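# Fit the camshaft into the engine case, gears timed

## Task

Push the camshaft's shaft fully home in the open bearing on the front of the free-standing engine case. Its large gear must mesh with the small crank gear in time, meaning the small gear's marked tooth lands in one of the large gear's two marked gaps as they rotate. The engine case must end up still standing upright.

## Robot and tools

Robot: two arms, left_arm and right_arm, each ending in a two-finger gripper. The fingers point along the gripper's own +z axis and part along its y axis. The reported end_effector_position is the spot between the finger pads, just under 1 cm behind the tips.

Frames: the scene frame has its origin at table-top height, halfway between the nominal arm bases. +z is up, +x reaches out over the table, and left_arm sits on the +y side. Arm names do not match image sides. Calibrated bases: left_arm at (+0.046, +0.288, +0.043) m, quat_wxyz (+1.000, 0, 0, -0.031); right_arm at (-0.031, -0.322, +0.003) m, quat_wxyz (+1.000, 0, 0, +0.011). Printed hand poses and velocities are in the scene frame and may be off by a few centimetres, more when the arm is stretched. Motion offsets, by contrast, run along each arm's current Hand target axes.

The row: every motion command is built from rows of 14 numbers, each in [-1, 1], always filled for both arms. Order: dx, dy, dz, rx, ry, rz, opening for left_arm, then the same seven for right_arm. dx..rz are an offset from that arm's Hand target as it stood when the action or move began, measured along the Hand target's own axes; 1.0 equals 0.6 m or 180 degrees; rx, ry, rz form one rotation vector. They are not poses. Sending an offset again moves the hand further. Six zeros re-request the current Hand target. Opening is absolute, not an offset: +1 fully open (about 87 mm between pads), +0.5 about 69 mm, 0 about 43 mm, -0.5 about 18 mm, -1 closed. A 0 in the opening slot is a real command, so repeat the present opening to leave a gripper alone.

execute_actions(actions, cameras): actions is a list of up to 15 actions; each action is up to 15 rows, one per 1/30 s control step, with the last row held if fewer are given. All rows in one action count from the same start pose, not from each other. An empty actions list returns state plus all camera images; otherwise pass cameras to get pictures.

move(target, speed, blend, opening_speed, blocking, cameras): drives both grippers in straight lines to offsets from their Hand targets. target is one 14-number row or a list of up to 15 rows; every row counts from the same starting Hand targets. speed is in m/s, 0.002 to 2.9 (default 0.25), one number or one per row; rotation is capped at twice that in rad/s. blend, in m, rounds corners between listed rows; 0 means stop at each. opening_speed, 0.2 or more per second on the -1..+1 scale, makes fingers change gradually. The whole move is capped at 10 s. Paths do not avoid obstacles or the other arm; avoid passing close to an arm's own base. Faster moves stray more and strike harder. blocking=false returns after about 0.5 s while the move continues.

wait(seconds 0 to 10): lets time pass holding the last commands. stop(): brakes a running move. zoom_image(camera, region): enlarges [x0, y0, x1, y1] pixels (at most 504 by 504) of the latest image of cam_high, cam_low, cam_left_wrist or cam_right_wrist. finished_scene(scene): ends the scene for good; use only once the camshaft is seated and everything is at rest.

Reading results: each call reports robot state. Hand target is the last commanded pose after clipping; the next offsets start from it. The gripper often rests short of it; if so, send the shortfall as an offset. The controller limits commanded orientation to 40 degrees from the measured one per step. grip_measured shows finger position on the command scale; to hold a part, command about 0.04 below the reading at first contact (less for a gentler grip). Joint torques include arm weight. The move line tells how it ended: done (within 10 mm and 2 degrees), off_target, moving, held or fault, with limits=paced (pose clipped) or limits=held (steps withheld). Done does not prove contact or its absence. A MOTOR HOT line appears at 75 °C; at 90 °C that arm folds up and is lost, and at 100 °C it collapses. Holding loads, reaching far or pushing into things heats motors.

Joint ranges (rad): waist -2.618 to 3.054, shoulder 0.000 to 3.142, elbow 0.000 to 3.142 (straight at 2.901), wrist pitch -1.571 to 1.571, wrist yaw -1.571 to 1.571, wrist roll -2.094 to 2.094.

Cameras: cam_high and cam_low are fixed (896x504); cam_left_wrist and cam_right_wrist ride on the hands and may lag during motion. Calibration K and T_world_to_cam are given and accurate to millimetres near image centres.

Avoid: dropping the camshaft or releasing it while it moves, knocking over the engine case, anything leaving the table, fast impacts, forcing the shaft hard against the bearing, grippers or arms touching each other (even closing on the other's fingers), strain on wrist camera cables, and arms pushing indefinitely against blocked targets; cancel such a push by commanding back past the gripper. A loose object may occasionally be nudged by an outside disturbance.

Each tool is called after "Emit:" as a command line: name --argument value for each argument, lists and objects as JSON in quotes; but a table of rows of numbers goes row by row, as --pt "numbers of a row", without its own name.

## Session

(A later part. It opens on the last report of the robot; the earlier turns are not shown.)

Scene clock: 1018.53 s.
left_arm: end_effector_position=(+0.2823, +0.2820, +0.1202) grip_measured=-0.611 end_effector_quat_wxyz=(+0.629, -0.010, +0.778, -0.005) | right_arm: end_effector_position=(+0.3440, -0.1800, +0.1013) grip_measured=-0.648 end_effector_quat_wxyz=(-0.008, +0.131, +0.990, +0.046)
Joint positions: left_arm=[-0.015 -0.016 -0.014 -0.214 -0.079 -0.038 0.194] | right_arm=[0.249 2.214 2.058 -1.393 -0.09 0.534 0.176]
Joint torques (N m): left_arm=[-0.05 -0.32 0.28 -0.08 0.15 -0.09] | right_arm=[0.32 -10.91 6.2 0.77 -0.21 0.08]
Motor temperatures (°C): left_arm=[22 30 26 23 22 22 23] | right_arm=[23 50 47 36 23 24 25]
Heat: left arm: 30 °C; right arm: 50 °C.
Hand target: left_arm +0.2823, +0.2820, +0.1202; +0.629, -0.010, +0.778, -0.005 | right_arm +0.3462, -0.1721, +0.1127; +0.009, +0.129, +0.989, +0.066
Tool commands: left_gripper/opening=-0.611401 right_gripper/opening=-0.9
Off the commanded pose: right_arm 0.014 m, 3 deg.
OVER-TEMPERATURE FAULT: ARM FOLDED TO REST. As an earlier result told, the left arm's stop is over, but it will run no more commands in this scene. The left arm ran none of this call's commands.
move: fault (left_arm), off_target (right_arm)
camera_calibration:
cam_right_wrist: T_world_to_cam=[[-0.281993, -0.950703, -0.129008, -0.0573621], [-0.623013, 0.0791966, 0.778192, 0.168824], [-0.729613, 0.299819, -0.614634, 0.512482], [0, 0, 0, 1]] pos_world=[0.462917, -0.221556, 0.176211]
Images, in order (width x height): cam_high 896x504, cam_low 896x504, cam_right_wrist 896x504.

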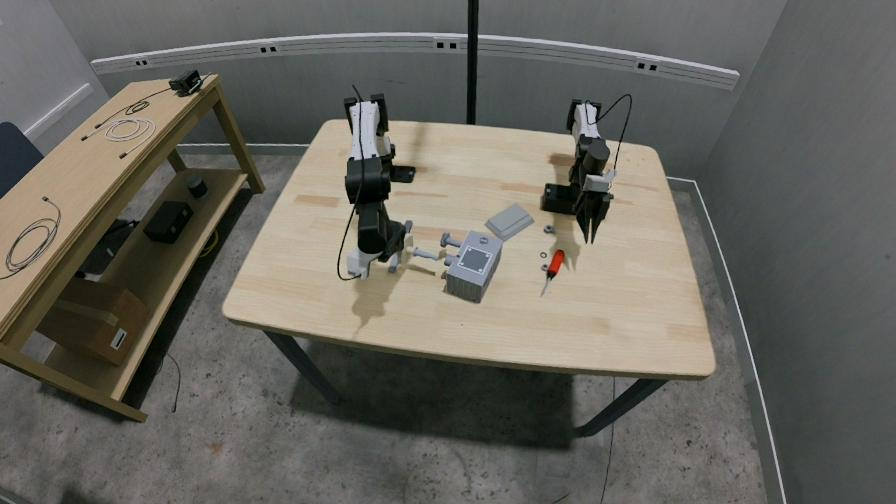

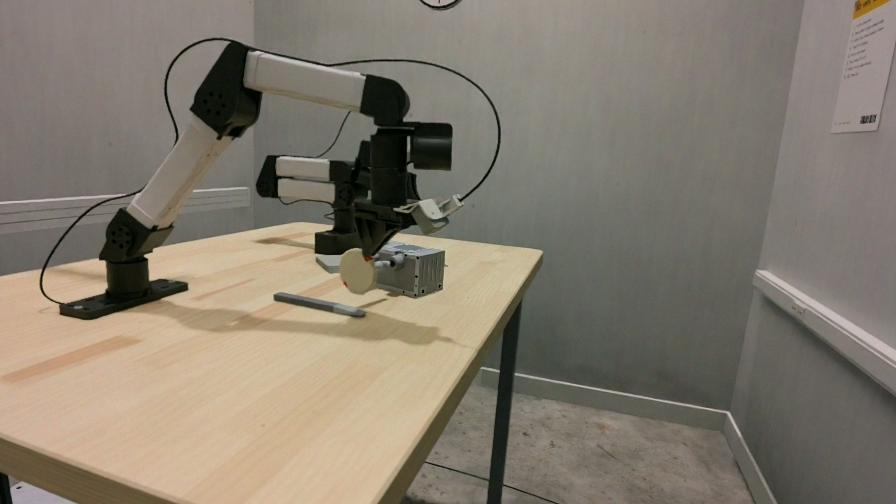

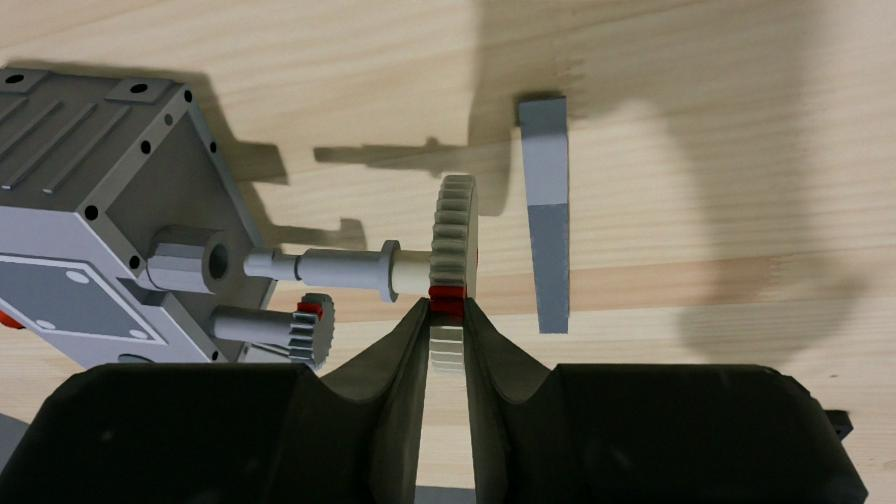

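Emit:
move --pt "0 0 0 0 0 0 -0.6 0 0.033 0.0055 0 0 0 -0.9" --speed 0.04 --cameras '["cam_high","cam_right_wrist","cam_low"]'

Emit:
zoom_image --camera "cam_high" --region '[380, 210, 520, 310]'

Emit:
zoom_image --camera "cam_low" --region '[310, 220, 430, 300]'

Scene clock: 1031.80 s.
left_arm: end_effector_position=(+0.2823, +0.2820, +0.1202) grip_measured=-0.611 end_effector_quat_wxyz=(+0.629, -0.010, +0.778, -0.005) | right_arm: end_effector_position=(+0.3461, -0.1615, +0.1010) grip_measured=-0.648 end_effector_quat_wxyz=(-0.003, +0.127, +0.991, +0.049)
Joint positions: left_arm=[-0.015 -0.016 -0.014 -0.214 -0.079 -0.038 0.194] | right_arm=[0.289 2.237 2.096 -1.394 -0.09 0.568 0.176]
Joint torques (N m): left_arm=[0.18 -0.23 0.31 -0.07 0.11 -0.07] | right_arm=[0.28 -8.94 10.09 0.54 -0.18 0.16]
Heat: left arm: 30 °C; right arm: 51 °C.
Hand target: left_arm +0.2823, +0.2820, +0.1202; +0.629, -0.010, +0.778, -0.005 | right_arm +0.3514, -0.1528, +0.1119; +0.009, +0.130, +0.989, +0.066
Tool commands: left_gripper/opening=-0.6114 right_gripper/opening=-0.9
Off the commanded pose: right_arm 0.015 m, 2 deg.
OVER-TEMPERATURE FAULT: ARM FOLDED TO REST. As an earlier result told, the left arm's stop is over, but it will run no more commands in this scene. The left arm ran none of this call's commands.
move: fault (left_arm), off_target (right_arm)
camera_calibration:
cam_right_wrist: T_world_to_cam=[[-0.274674, -0.951897, -0.135814, -0.0412057], [-0.631536, 0.0720875, 0.771988, 0.171394], [-0.725063, 0.297816, -0.620958, 0.506976], [0, 0, 0, 1]] pos_world=[0.464513, -0.202565, 0.1769]
Images, in order (width x height): cam_high 896x504, cam_low 896x504, cam_right_wrist 896x504.

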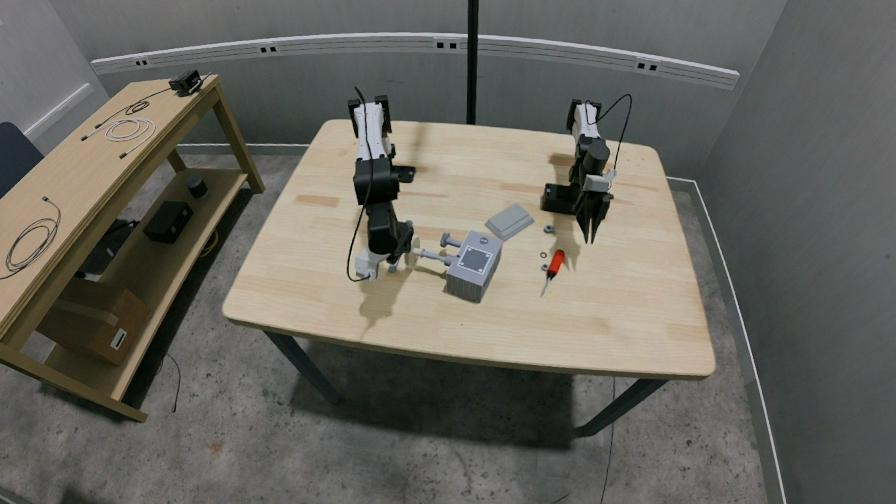

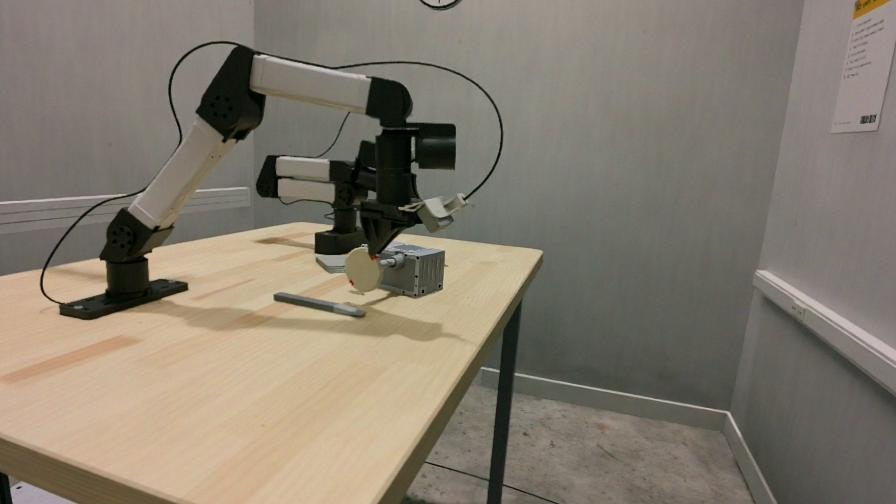

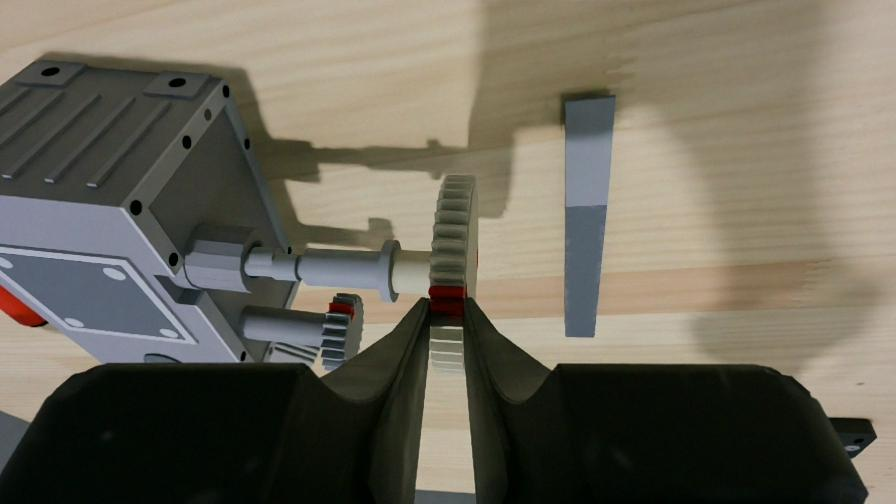

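Scaled by 3.600 from the camera's 896x504 image, which has a finer 1280x720 frame.

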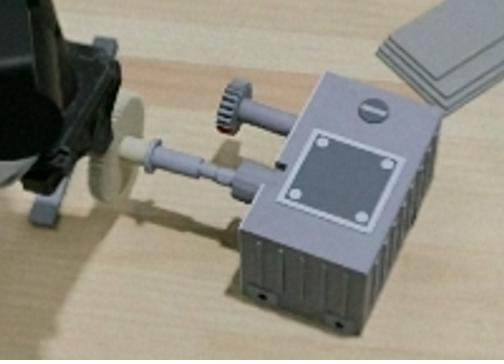

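Scaled by 4.200 from the camera's 896x504 image, which has a finer 1280x720 frame.

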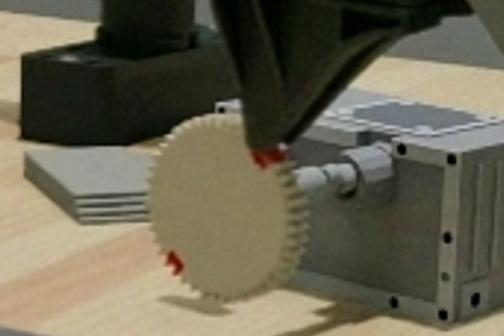

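Emit:
move --pt "0 0 0 0 0 0 -0.6 0 0.02 0.003 0 0 0 -0.9" --speed 0.03 --cameras '["cam_high","cam_right_wrist","cam_low"]'

Emit:
zoom_image --camera "cam_high" --region '[380, 210, 520, 310]'

Emit:
zoom_image --camera "cam_low" --region '[310, 220, 430, 300]'

Emit:
zoom_image --camera "cam_right_wrist" --region '[160, 160, 480, 340]'

Scene clock: 1041.03 s.
left_arm: end_effector_position=(+0.2823, +0.2820, +0.1202) grip_measured=-0.611 end_effector_quat_wxyz=(+0.629, -0.010, +0.778, -0.005) | right_arm: end_effector_position=(+0.3466, -0.1509, +0.1016) grip_measured=-0.648 end_effector_quat_wxyz=(-0.007, +0.128, +0.991, +0.044)
Joint positions: left_arm=[-0.015 -0.016 -0.014 -0.214 -0.079 -0.038 0.194] | right_arm=[0.313 2.273 2.157 -1.429 -0.085 0.592 0.176]
Joint torques (N m): left_arm=[0.02 -0.16 0.17 -0.08 0.14 -0.09] | right_arm=[0.16 -9.06 9.94 0.67 -0.22 0.14]
Heat: left arm: 29 °C; right arm: 51 °C.
Hand target: left_arm +0.2823, +0.2820, +0.1202; +0.629, -0.010, +0.778, -0.005 | right_arm +0.3545, -0.1411, +0.1118; +0.009, +0.129, +0.989, +0.066
Tool commands: left_gripper/opening=-0.6114 right_gripper/opening=-0.9
Off the commanded pose: right_arm 0.016 m, 3 deg.
OVER-TEMPERATURE FAULT: ARM FOLDED TO REST. As an earlier result told, the left arm's stop is over, but it will run no more commands in this scene. The left arm ran none of this call's commands.
move: fault (left_arm), off_target (right_arm)
camera_calibration:
cam_right_wrist: T_world_to_cam=[[-0.275599, -0.953054, -0.125434, -0.0317224], [-0.624517, 0.0783213, 0.777074, 0.168496], [-0.730769, 0.292497, -0.616784, 0.505404], [0, 0, 0, 1]] pos_world=[0.46582, -0.191259, 0.176813]
Images, in order (width x height): cam_high 896x504, cam_low 896x504, cam_right_wrist 896x504.

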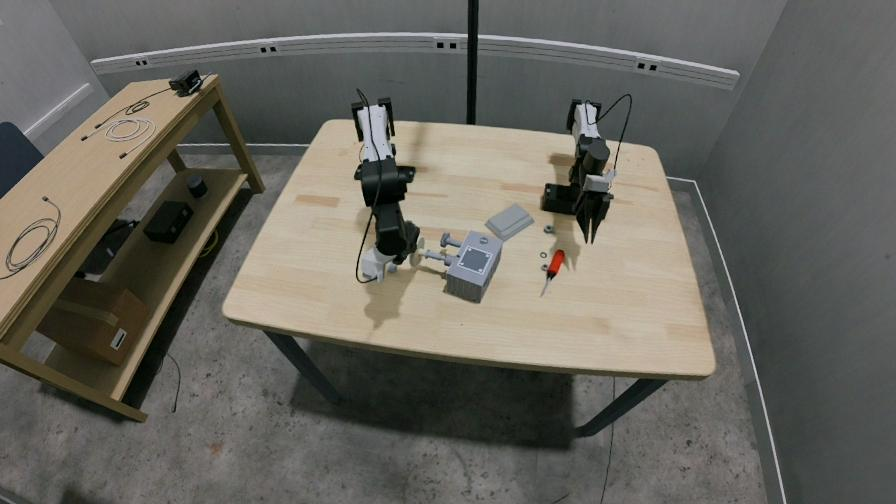

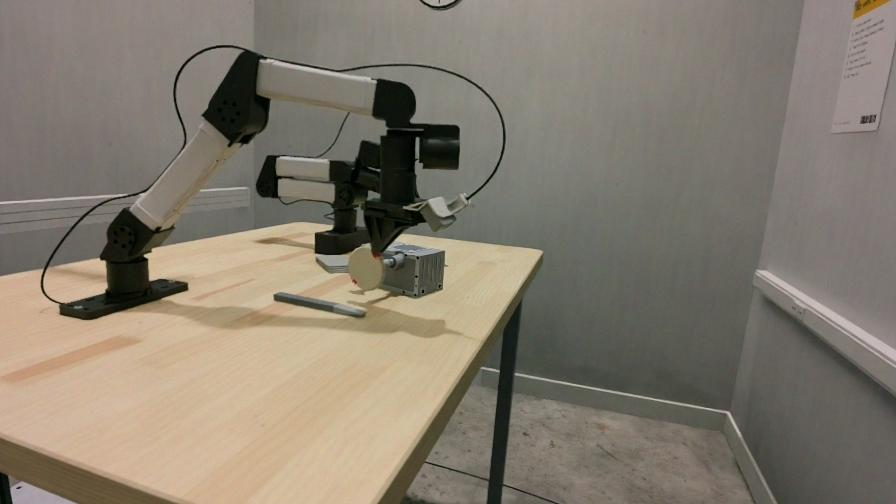

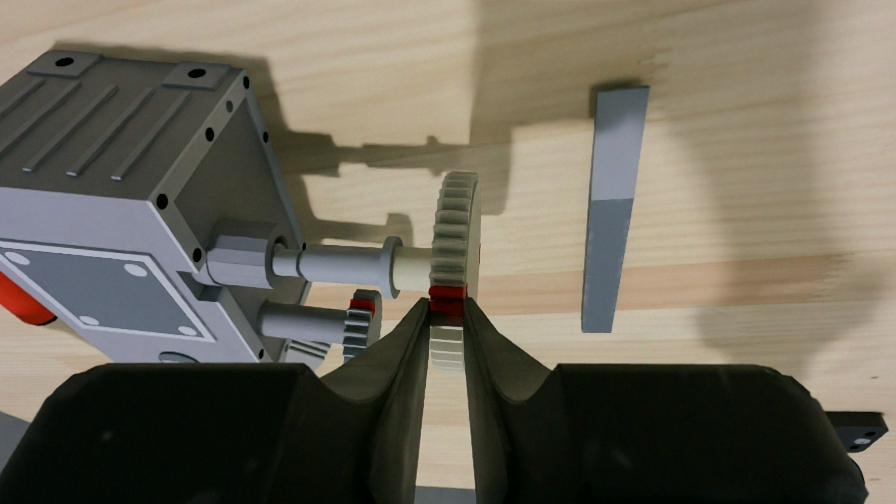

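Scaled by 3.600 from the camera's 896x504 image, which has a finer 1280x720 frame.

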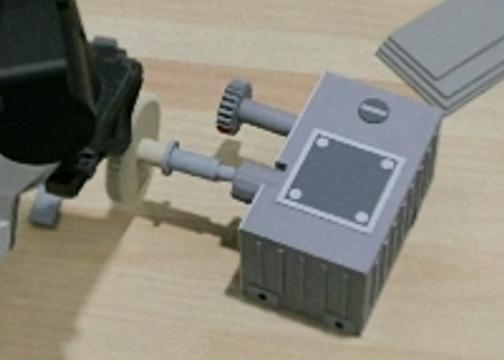

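Scaled by 4.200 from the camera's 896x504 image, which has a finer 1280x720 frame.

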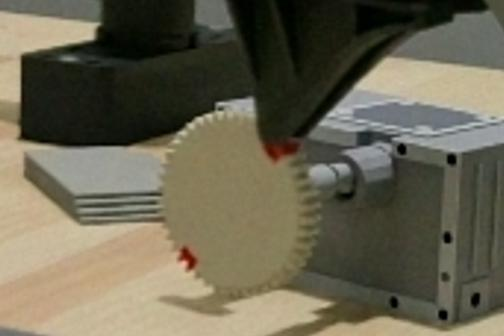

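Scaled by 1.575 from the camera's 896x504 image, which has a finer 1280x720 frame.

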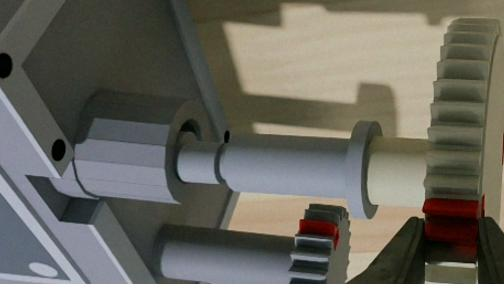

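Emit:
move --pt "0 0 0 0 0 0 -0.6 -0.003 0.02 0.003 0 0 0 -0.9" --speed 0.03 --cameras '["cam_high","cam_right_wrist","cam_low"]'

Emit:
zoom_image --camera "cam_low" --region '[310, 220, 430, 300]'

Emit:
zoom_image --camera "cam_right_wrist" --region '[160, 160, 480, 340]'

Scene clock: 1051.27 s.
left_arm: end_effector_position=(+0.2823, +0.2820, +0.1202) grip_measured=-0.611 end_effector_quat_wxyz=(+0.629, -0.010, +0.778, -0.005) | right_arm: end_effector_position=(+0.3496, -0.1462, +0.1011) grip_measured=-0.648 end_effector_quat_wxyz=(-0.013, +0.125, +0.991, +0.039)
Joint positions: left_arm=[-0.015 -0.016 -0.014 -0.214 -0.079 -0.038 0.194] | right_arm=[0.323 2.32 2.235 -1.474 -0.081 0.596 0.176]
Joint torques (N m): left_arm=[0.18 -0.2 0.38 -0.07 0.18 -0.03] | right_arm=[0.95 -9.24 10.25 0.77 -0.26 0.3]
Heat: left arm: 29 °C; right arm: 51 °C.
Hand target: left_arm +0.2823, +0.2820, +0.1202; +0.629, -0.010, +0.778, -0.005 | right_arm +0.3594, -0.1299, +0.1116; +0.009, +0.130, +0.989, +0.066
Tool commands: left_gripper/opening=-0.6114 right_gripper/opening=-0.9
Off the commanded pose: right_arm 0.022 m, 4 deg.
OVER-TEMPERATURE FAULT: ARM FOLDED TO REST. As an earlier result told, the left arm's stop is over, but it will run no more commands in this scene. The left arm ran none of this call's commands.
move: fault (left_arm), off_target (right_arm)
camera_calibration:
cam_right_wrist: T_world_to_cam=[[-0.272114, -0.95557, -0.113311, -0.0294026], [-0.61484, 0.0820755, 0.78437, 0.16678], [-0.74022, 0.283106, -0.609856, 0.507132], [0, 0, 0, 1]] pos_world=[0.469932, -0.185357, 0.175129]
Images, in order (width x height): cam_high 896x504, cam_low 896x504, cam_right_wrist 896x504.

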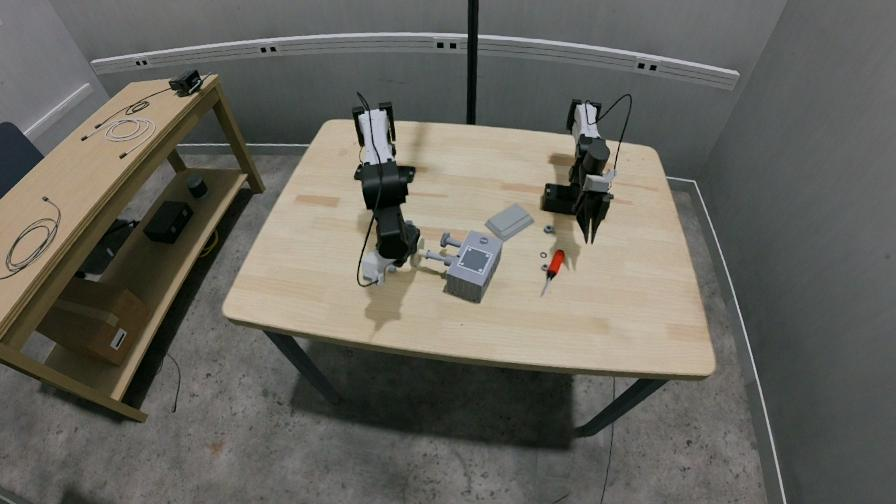

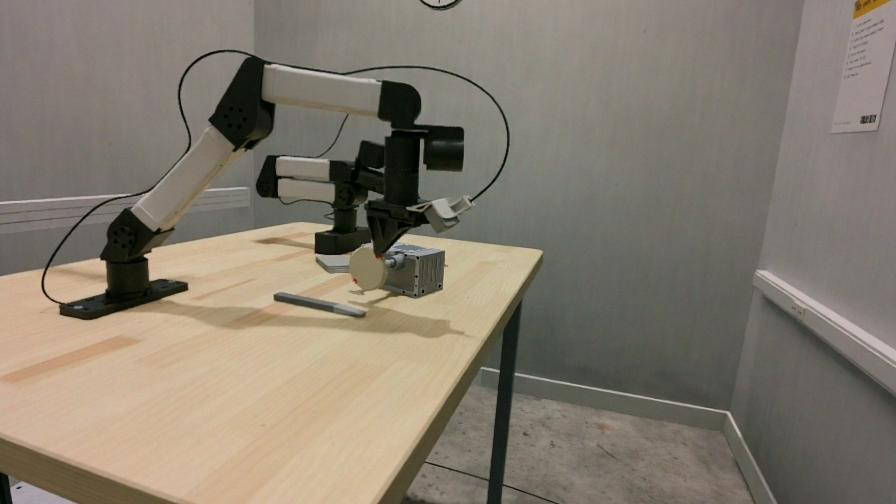

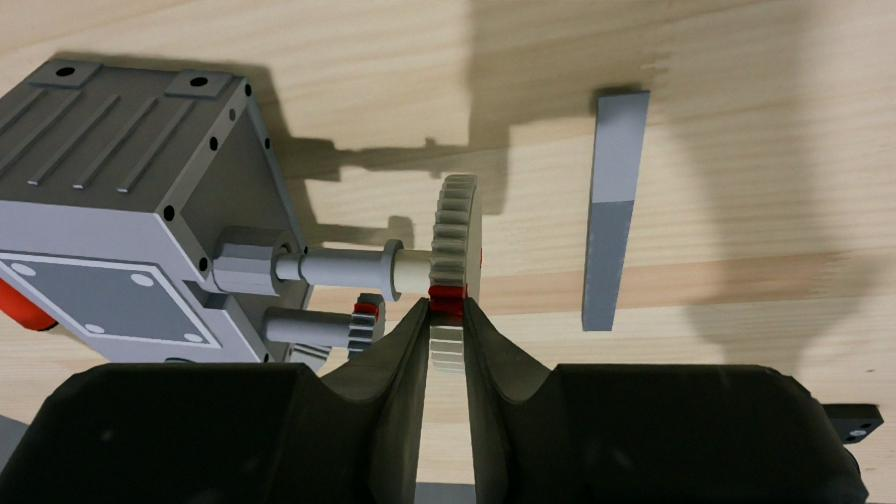

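Scaled by 4.200 from the camera's 896x504 image, which has a finer 1280x720 frame.

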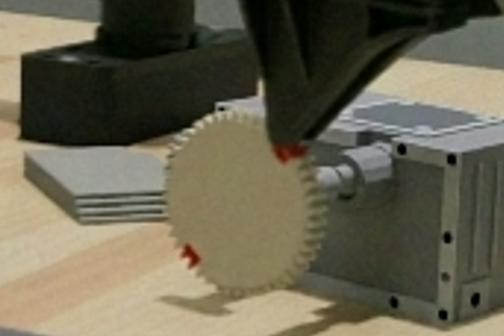

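Scaled by 1.575 from the camera's 896x504 image, which has a finer 1280x720 frame.

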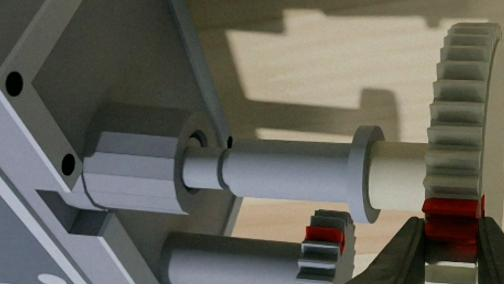

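Emit:
move --pt "0 0 0 0 0 0 -0.6 -0.008 0.004 0.006 -0.01 0 0 -0.9" --pt "0 0 0 0 0 0 -0.6 -0.008 0.006 -0.012 -0.012 0 0 -0.9" --pt "0 0 0 0 0 0 -0.6 0.006 0.008 0.008 -0.01 0 0 -0.9" --pt "0 0 0 0 0 0 -0.6 -0.008 0.01 0.01 -0.01 0 0 -0.9" --pt "0 0 0 0 0 0 -0.6 -0.004 0.006 0 -0.012 0 0 -0.9" --speed 0.03 --blend 0.002 --cameras '["cam_high","cam_right_wrist","cam_low"]'

Emit:
zoom_image --camera "cam_low" --region '[310, 220, 430, 300]'

Emit:
zoom_image --camera "cam_right_wrist" --region '[160, 160, 480, 340]'

Emit:
zoom_image --camera "cam_high" --region '[380, 210, 520, 310]'

Scene clock: 1065.13 s.
left_arm: end_effector_position=(+0.2823, +0.2820, +0.1202) grip_measured=-0.611 end_effector_quat_wxyz=(+0.629, -0.010, +0.778, -0.005) | right_arm: end_effector_position=(+0.3524, -0.1328, +0.0965) grip_measured=-0.647 end_effector_quat_wxyz=(-0.014, +0.127, +0.990, +0.059)
Joint positions: left_arm=[-0.015 -0.016 -0.014 -0.214 -0.079 -0.038 0.194] | right_arm=[0.334 2.331 2.232 -1.441 -0.118 0.611 0.177]
Joint torques (N m): left_arm=[0.27 -0.23 0.27 -0.06 0.14 -0.04] | right_arm=[-0.58 -10.78 9.11 0.78 -0.19 0.07]
Heat: left arm: 29 °C; right arm: 50 °C.
Hand target: left_arm +0.2823, +0.2820, +0.1202; +0.629, -0.010, +0.778, -0.005 | right_arm +0.3627, -0.1270, +0.1121; +0.011, +0.129, +0.988, +0.085
Tool commands: left_gripper/opening=-0.6114 right_gripper/opening=-0.9
Off the commanded pose: right_arm 0.020 m, 4 deg.
OVER-TEMPERATURE FAULT: ARM FOLDED TO REST. As an earlier result told, the left arm's stop is over, but it will run no more commands in this scene. The left arm ran none of this call's commands.
move: fault (left_arm), off_target (right_arm)
camera_calibration:
cam_right_wrist: T_world_to_cam=[[-0.275245, -0.949035, -0.153535, -0.0104605], [-0.617041, 0.0519259, 0.785216, 0.167692], [-0.737225, 0.310865, -0.599886, 0.504234], [0, 0, 0, 1]] pos_world=[0.472328, -0.175384, 0.169203]
Images, in order (width x height): cam_high 896x504, cam_low 896x504, cam_right_wrist 896x504.

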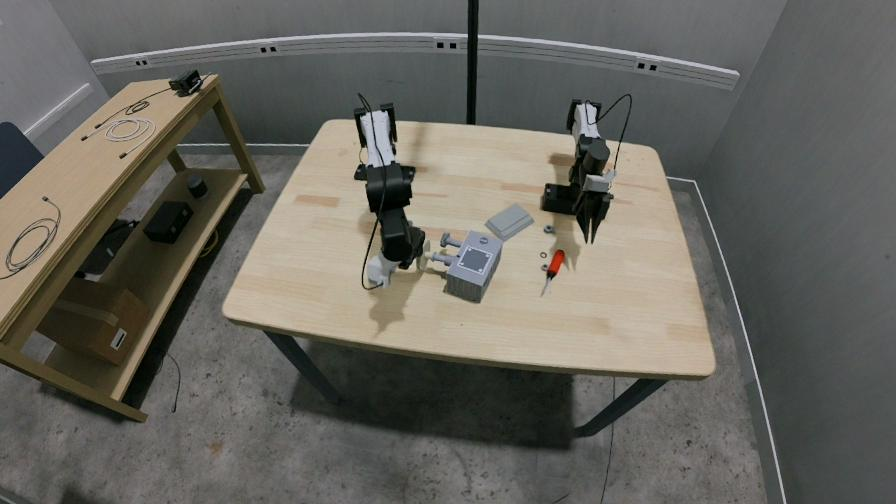

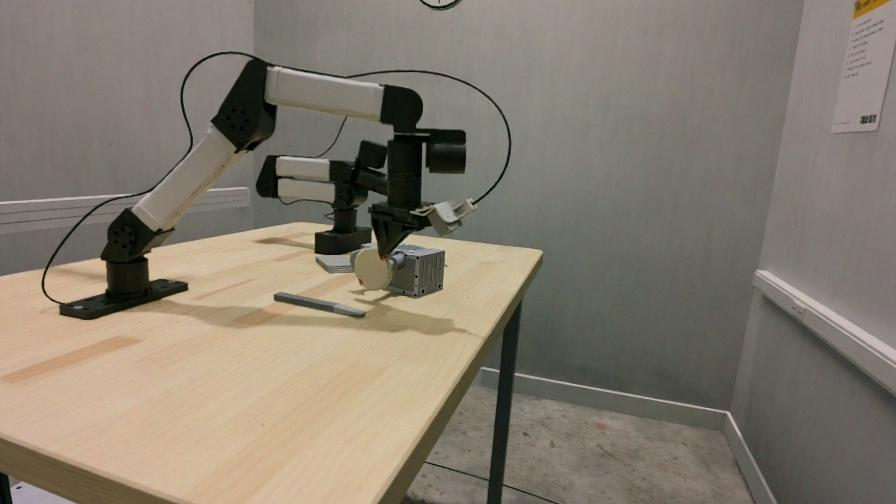

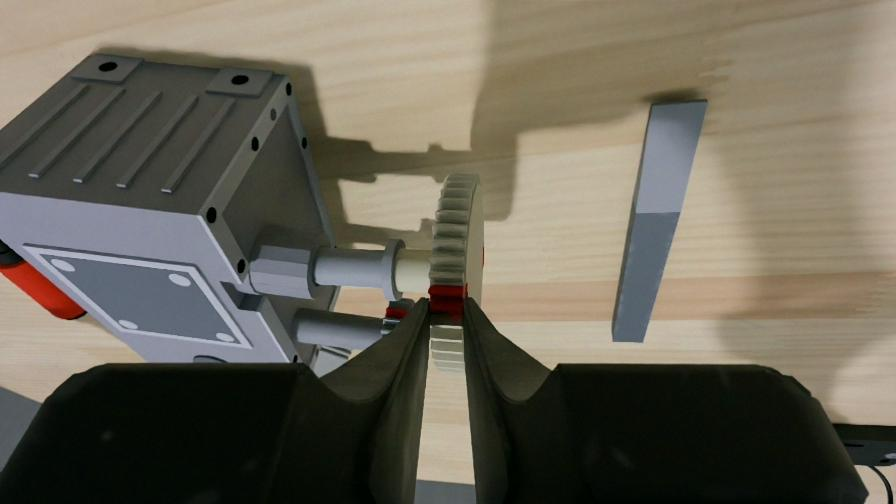

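Scaled by 4.200 from the camera's 896x504 image, which has a finer 1280x720 frame.

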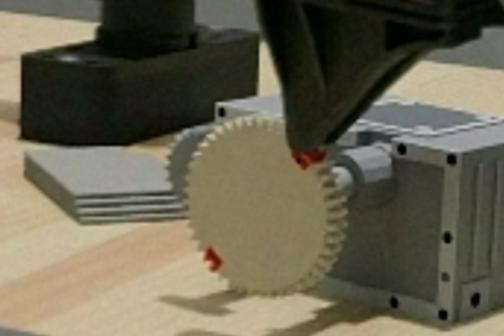

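Scaled by 1.575 from the camera's 896x504 image, which has a finer 1280x720 frame.

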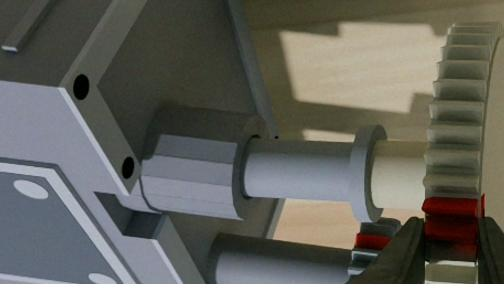

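Scaled by 3.600 from the camera's 896x504 image, which has a finer 1280x720 frame.

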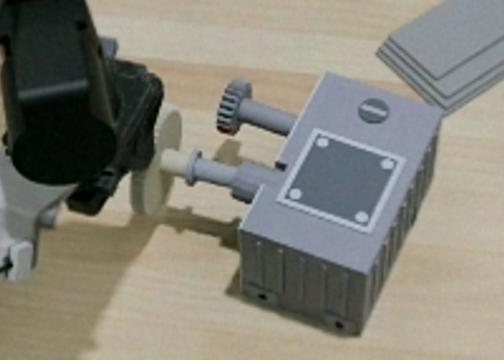

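Emit:
move --pt "0 0 0 0 0 0 -0.6 -0.006 0.006 0.012 -0.003 0 0 -0.9" --pt "0 0 0 0 0 0 -0.6 -0.008 0.008 -0.012 -0.003 0 0 -0.9" --pt "0 0 0 0 0 0 -0.6 0.008 0.009 0.006 -0.003 0 0 -0.9" --pt "0 0 0 0 0 0 -0.6 0 0.009 0 -0.003 0 0 -0.9" --speed 0.03 --blend 0.002 --cameras '["cam_right_wrist","cam_low"]'

Emit:
zoom_image --camera "cam_low" --region '[310, 220, 430, 300]'

Emit:
zoom_image --camera "cam_right_wrist" --region '[160, 160, 480, 340]'

Scene clock: 1083.87 s.
left_arm: end_effector_position=(+0.2823, +0.2820, +0.1202) grip_measured=-0.611 end_effector_quat_wxyz=(+0.629, -0.010, +0.778, -0.005) | right_arm: end_effector_position=(+0.3522, -0.1323, +0.0935) grip_measured=-0.648 end_effector_quat_wxyz=(-0.021, +0.127, +0.990, +0.058)
Joint positions: left_arm=[-0.015 -0.016 -0.014 -0.214 -0.079 -0.038 0.194] | right_arm=[0.334 2.35 2.25 -1.455 -0.122 0.612 0.176]
Joint torques (N m): left_arm=[0.17 -0.09 0.32 -0.1 0.13 -0.06] | right_arm=[-0.03 -11.58 9.28 0.87 -0.23 0.14]
Heat: left arm: 29 °C; right arm: 52 °C.
Hand target: left_arm +0.2823, +0.2820, +0.1202; +0.629, -0.010, +0.778, -0.005 | right_arm +0.3640, -0.1219, +0.1129; +0.012, +0.129, +0.988, +0.089
Tool commands: left_gripper/opening=-0.6114 right_gripper/opening=-0.9
Off the commanded pose: right_arm 0.025 m, 5 deg.
OVER-TEMPERATURE FAULT: ARM FOLDED TO REST. As an earlier result told, the left arm's stop is over, but it will run no more commands in this scene. The left arm ran none of this call's commands.
move: fault (left_arm), off_target (right_arm)
camera_calibration:
cam_right_wrist: T_world_to_cam=[[-0.278178, -0.949053, -0.14804, -0.0100301], [-0.604782, 0.0533211, 0.794604, 0.164904], [-0.746227, 0.310573, -0.588803, 0.504133], [0, 0, 0, 1]] pos_world=[0.473138, -0.174882, 0.164317]
Images, in order (width x height): cam_low 896x504, cam_right_wrist 896x504.

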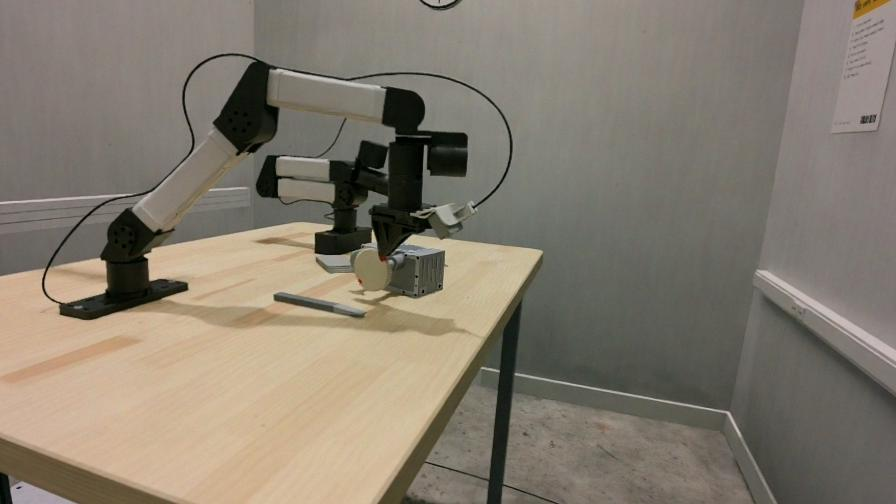

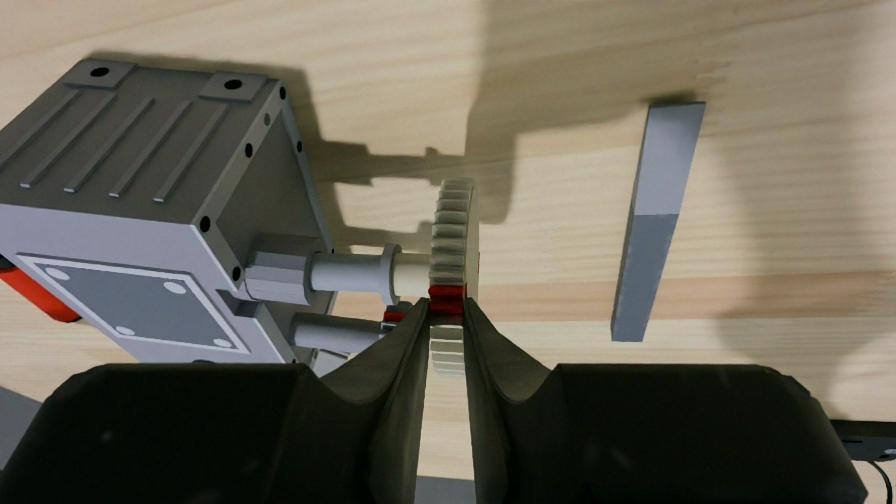

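Scaled by 4.200 from the camera's 896x504 image, which has a finer 1280x720 frame.

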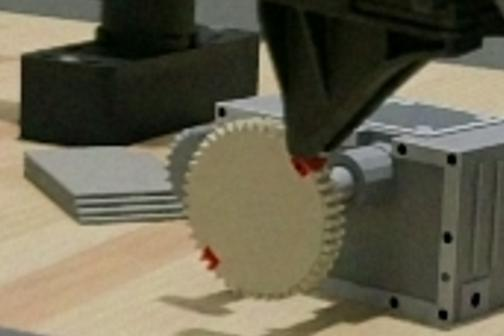

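Scaled by 1.575 from the camera's 896x504 image, which has a finer 1280x720 frame.

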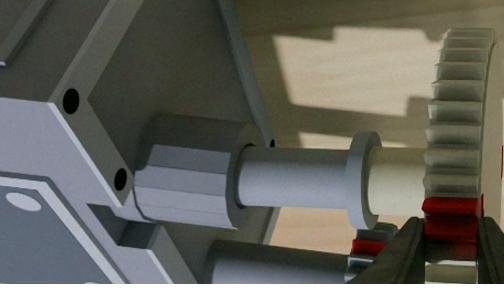

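Emit:
move --pt "0 0 0 0 0 0 -0.6 0 0 -0.016 0 0 0 -0.9" --pt "0 0 0 0 0 0 -0.6 -0.008 0.005 -0.016 0.01 0 0 -0.9" --pt "0 0 0 0 0 0 -0.6 0.006 0.007 -0.01 0.005 0 0 -0.9" --pt "0 0 0 0 0 0 -0.6 -0.006 0.008 -0.006 0.01 0 0 -0.9" --pt "0 0 0 0 0 0 -0.6 0 0.008 -0.006 0.01 0 0 -0.9" --speed 0.03 --blend 0.002 --cameras '["cam_right_wrist","cam_low"]'

Emit:
zoom_image --camera "cam_low" --region '[310, 220, 430, 300]'

Emit:
zoom_image --camera "cam_right_wrist" --region '[160, 160, 480, 340]'

Scene clock: 1100.67 s.
left_arm: end_effector_position=(+0.2823, +0.2820, +0.1202) grip_measured=-0.611 end_effector_quat_wxyz=(+0.629, -0.010, +0.778, -0.005) | right_arm: end_effector_position=(+0.3566, -0.1286, +0.1021) grip_measured=-0.646 end_effector_quat_wxyz=(-0.019, +0.126, +0.991, +0.050)
Joint positions: left_arm=[-0.015 -0.016 -0.014 -0.214 -0.079 -0.038 0.194] | right_arm=[0.344 2.402 2.378 -1.533 -0.106 0.618 0.177]
Joint torques (N m): left_arm=[0.16 -0.18 0.18 -0.09 0.18 -0.04] | right_arm=[0.5 -11.26 8.65 0.82 -0.11 0.24]
Motor temperatures (°C): left_arm=[22 29 26 23 22 22 23] | right_arm=[23 56 49 34 23 24 25]
Heat: left arm: 29 °C; right arm: 56 °C.
Hand target: left_arm +0.2823, +0.2820, +0.1202; +0.629, -0.010, +0.778, -0.005 | right_arm +0.3651, -0.1179, +0.1173; +0.010, +0.130, +0.989, +0.074
Tool commands: left_gripper/opening=-0.611401 right_gripper/opening=-0.9
Off the commanded pose: right_arm 0.020 m, 4 deg.
OVER-TEMPERATURE FAULT: ARM FOLDED TO REST. As an earlier result told, the left arm's stop is over, but it will run no more commands in this scene. The left arm ran none of this call's commands.
move: fault (left_arm), off_target (right_arm); blend cut to 0.0018 m at target 4
camera_calibration:
cam_right_wrist: T_world_to_cam=[[-0.274201, -0.952203, -0.13462, -0.00722386], [-0.607967, 0.0631807, 0.791445, 0.163257], [-0.745111, 0.298859, -0.596232, 0.51021], [0, 0, 0, 1]] pos_world=[0.477438, -0.169674, 0.174022]
Images, in order (width x height): cam_low 896x504, cam_right_wrist 896x504.

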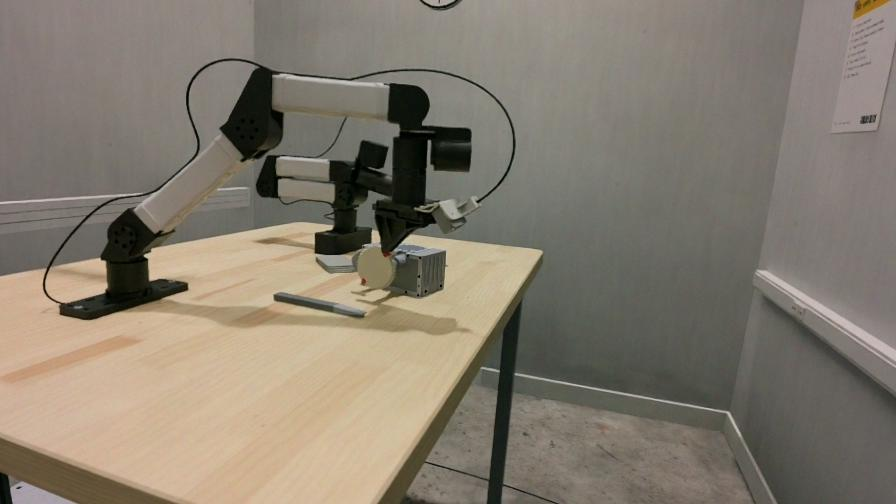

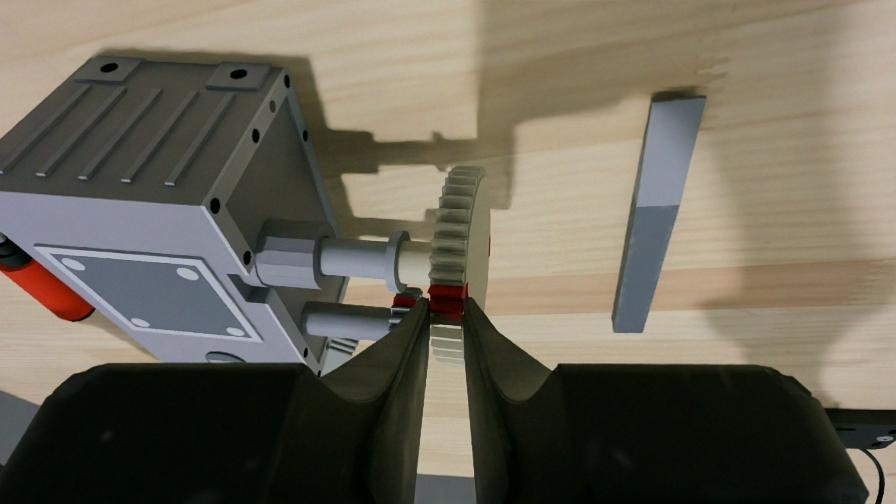

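Scaled by 4.200 from the camera's 896x504 image, which has a finer 1280x720 frame.

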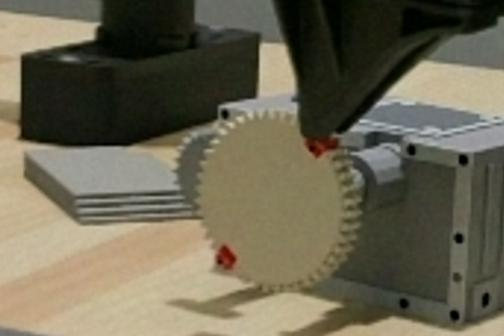

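Scaled by 1.575 from the camera's 896x504 image, which has a finer 1280x720 frame.

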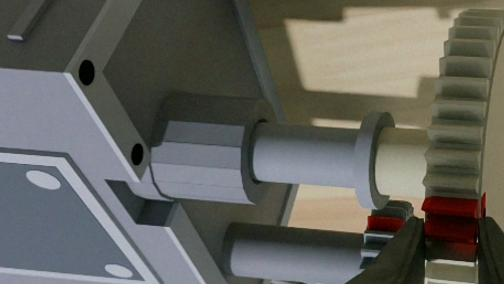

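Emit:
move --pt "0 0 0 0 0 0 -0.6 0 -0.012 0.008 0 0 0 -0.9" --pt "0 0 0 0 0 0 -0.6 0.0 -0.01 0.016 0 0 0 -0.9" --pt "0 0 0 0 0 0 -0.6 0.0 -0.015 0.014 0 0 0 -0.9" --speed 0.03 --blend 0.002 --cameras '["cam_right_wrist","cam_low","cam_high"]'

Emit:
zoom_image --camera "cam_low" --region '[310, 220, 430, 300]'

Emit:
zoom_image --camera "cam_right_wrist" --region '[160, 160, 480, 340]'

Emit:
zoom_image --camera "cam_high" --region '[380, 210, 520, 310]'

Scene clock: 1115.17 s.
left_arm: end_effector_position=(+0.2823, +0.2820, +0.1202) grip_measured=-0.611 end_effector_quat_wxyz=(+0.629, -0.010, +0.778, -0.005) | right_arm: end_effector_position=(+0.3545, -0.1315, +0.0943) grip_measured=-0.650 end_effector_quat_wxyz=(-0.020, +0.128, +0.990, +0.050)
Joint positions: left_arm=[-0.015 -0.016 -0.014 -0.214 -0.079 -0.038 0.194] | right_arm=[0.339 2.373 2.296 -1.481 -0.106 0.618 0.175]
Joint torques (N m): left_arm=[0.2 -0.24 0.42 -0.07 0.13 -0.06] | right_arm=[-0.21 -12.25 5.76 1.01 -0.11 0.09]
Motor temperatures (°C): left_arm=[22 29 26 23 22 22 23] | right_arm=[23 57 49 33 23 24 26]
Heat: left arm: 29 °C; right arm: 57 °C.
Hand target: left_arm +0.2823, +0.2820, +0.1202; +0.629, -0.010, +0.778, -0.005 | right_arm +0.3631, -0.1254, +0.1077; +0.010, +0.130, +0.989, +0.074
Tool commands: left_gripper/opening=-0.6114 right_gripper/opening=-0.9
Off the commanded pose: right_arm 0.017 m, 4 deg.
OVER-TEMPERATURE FAULT: ARM FOLDED TO REST. As an earlier result told, the left arm's stop is over, but it will run no more commands in this scene. The left arm ran none of this call's commands.
move: fault (left_arm), off_target (right_arm); blend cut to 0.0016 m at target 2
camera_calibration:
cam_right_wrist: T_world_to_cam=[[-0.278871, -0.951032, -0.133302, -0.00990568], [-0.605963, 0.0665768, 0.792702, 0.167951], [-0.74501, 0.301838, -0.594856, 0.50513], [0, 0, 0, 1]] pos_world=[0.475336, -0.17307, 0.166025]
Images, in order (width x height): cam_high 896x504, cam_low 896x504, cam_right_wrist 896x504.

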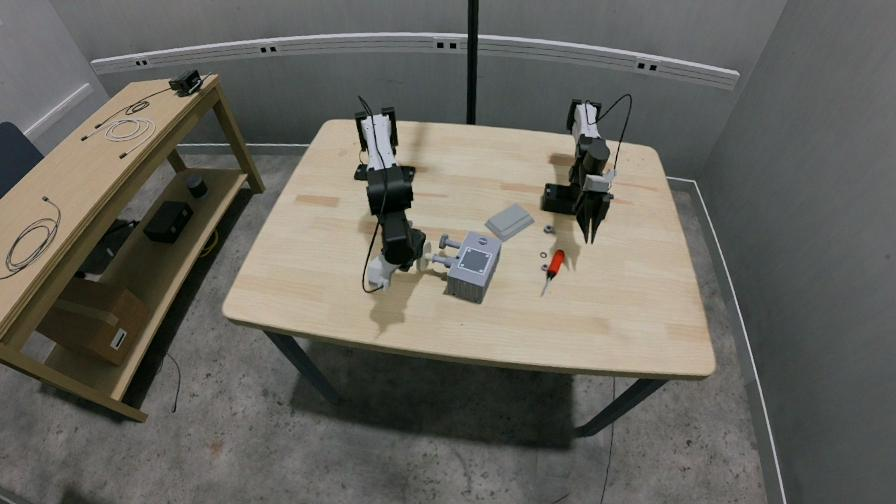

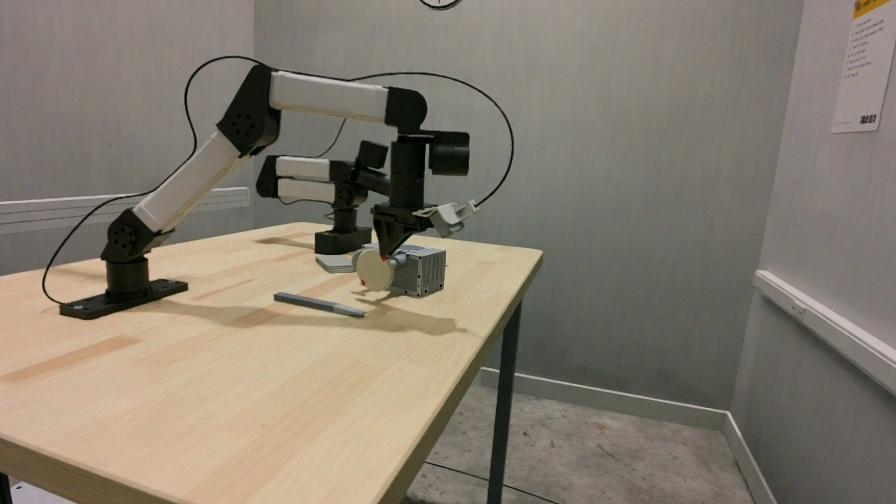

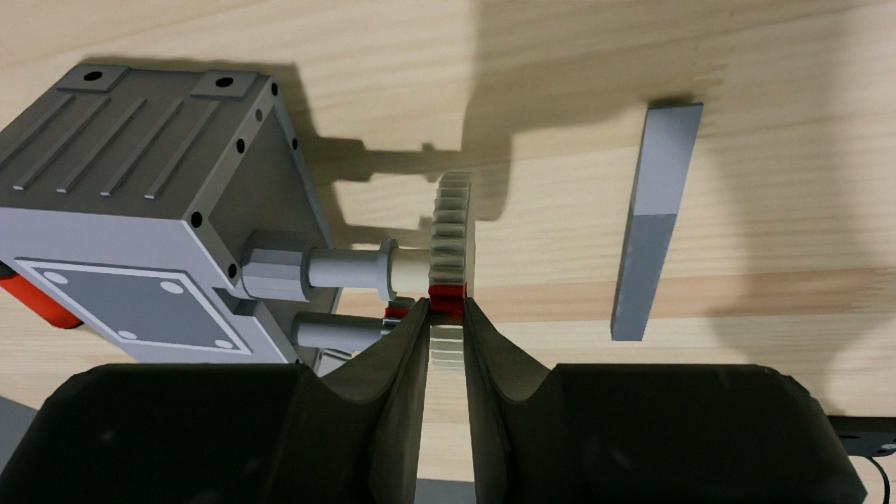

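Scaled by 4.200 from the camera's 896x504 image, which has a finer 1280x720 frame.

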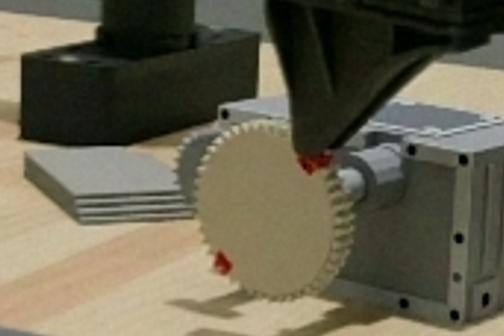

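Scaled by 1.575 from the camera's 896x504 image, which has a finer 1280x720 frame.

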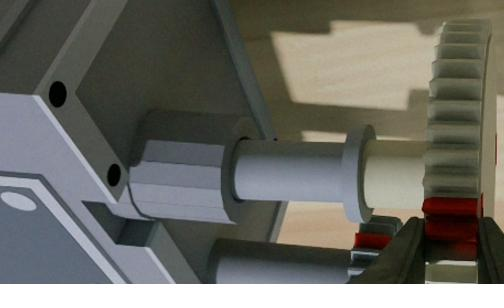

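Scaled by 3.600 from the camera's 896x504 image, which has a finer 1280x720 frame.

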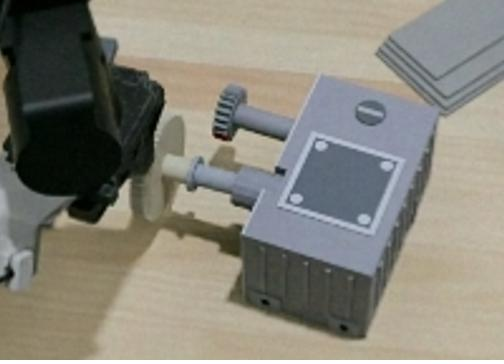

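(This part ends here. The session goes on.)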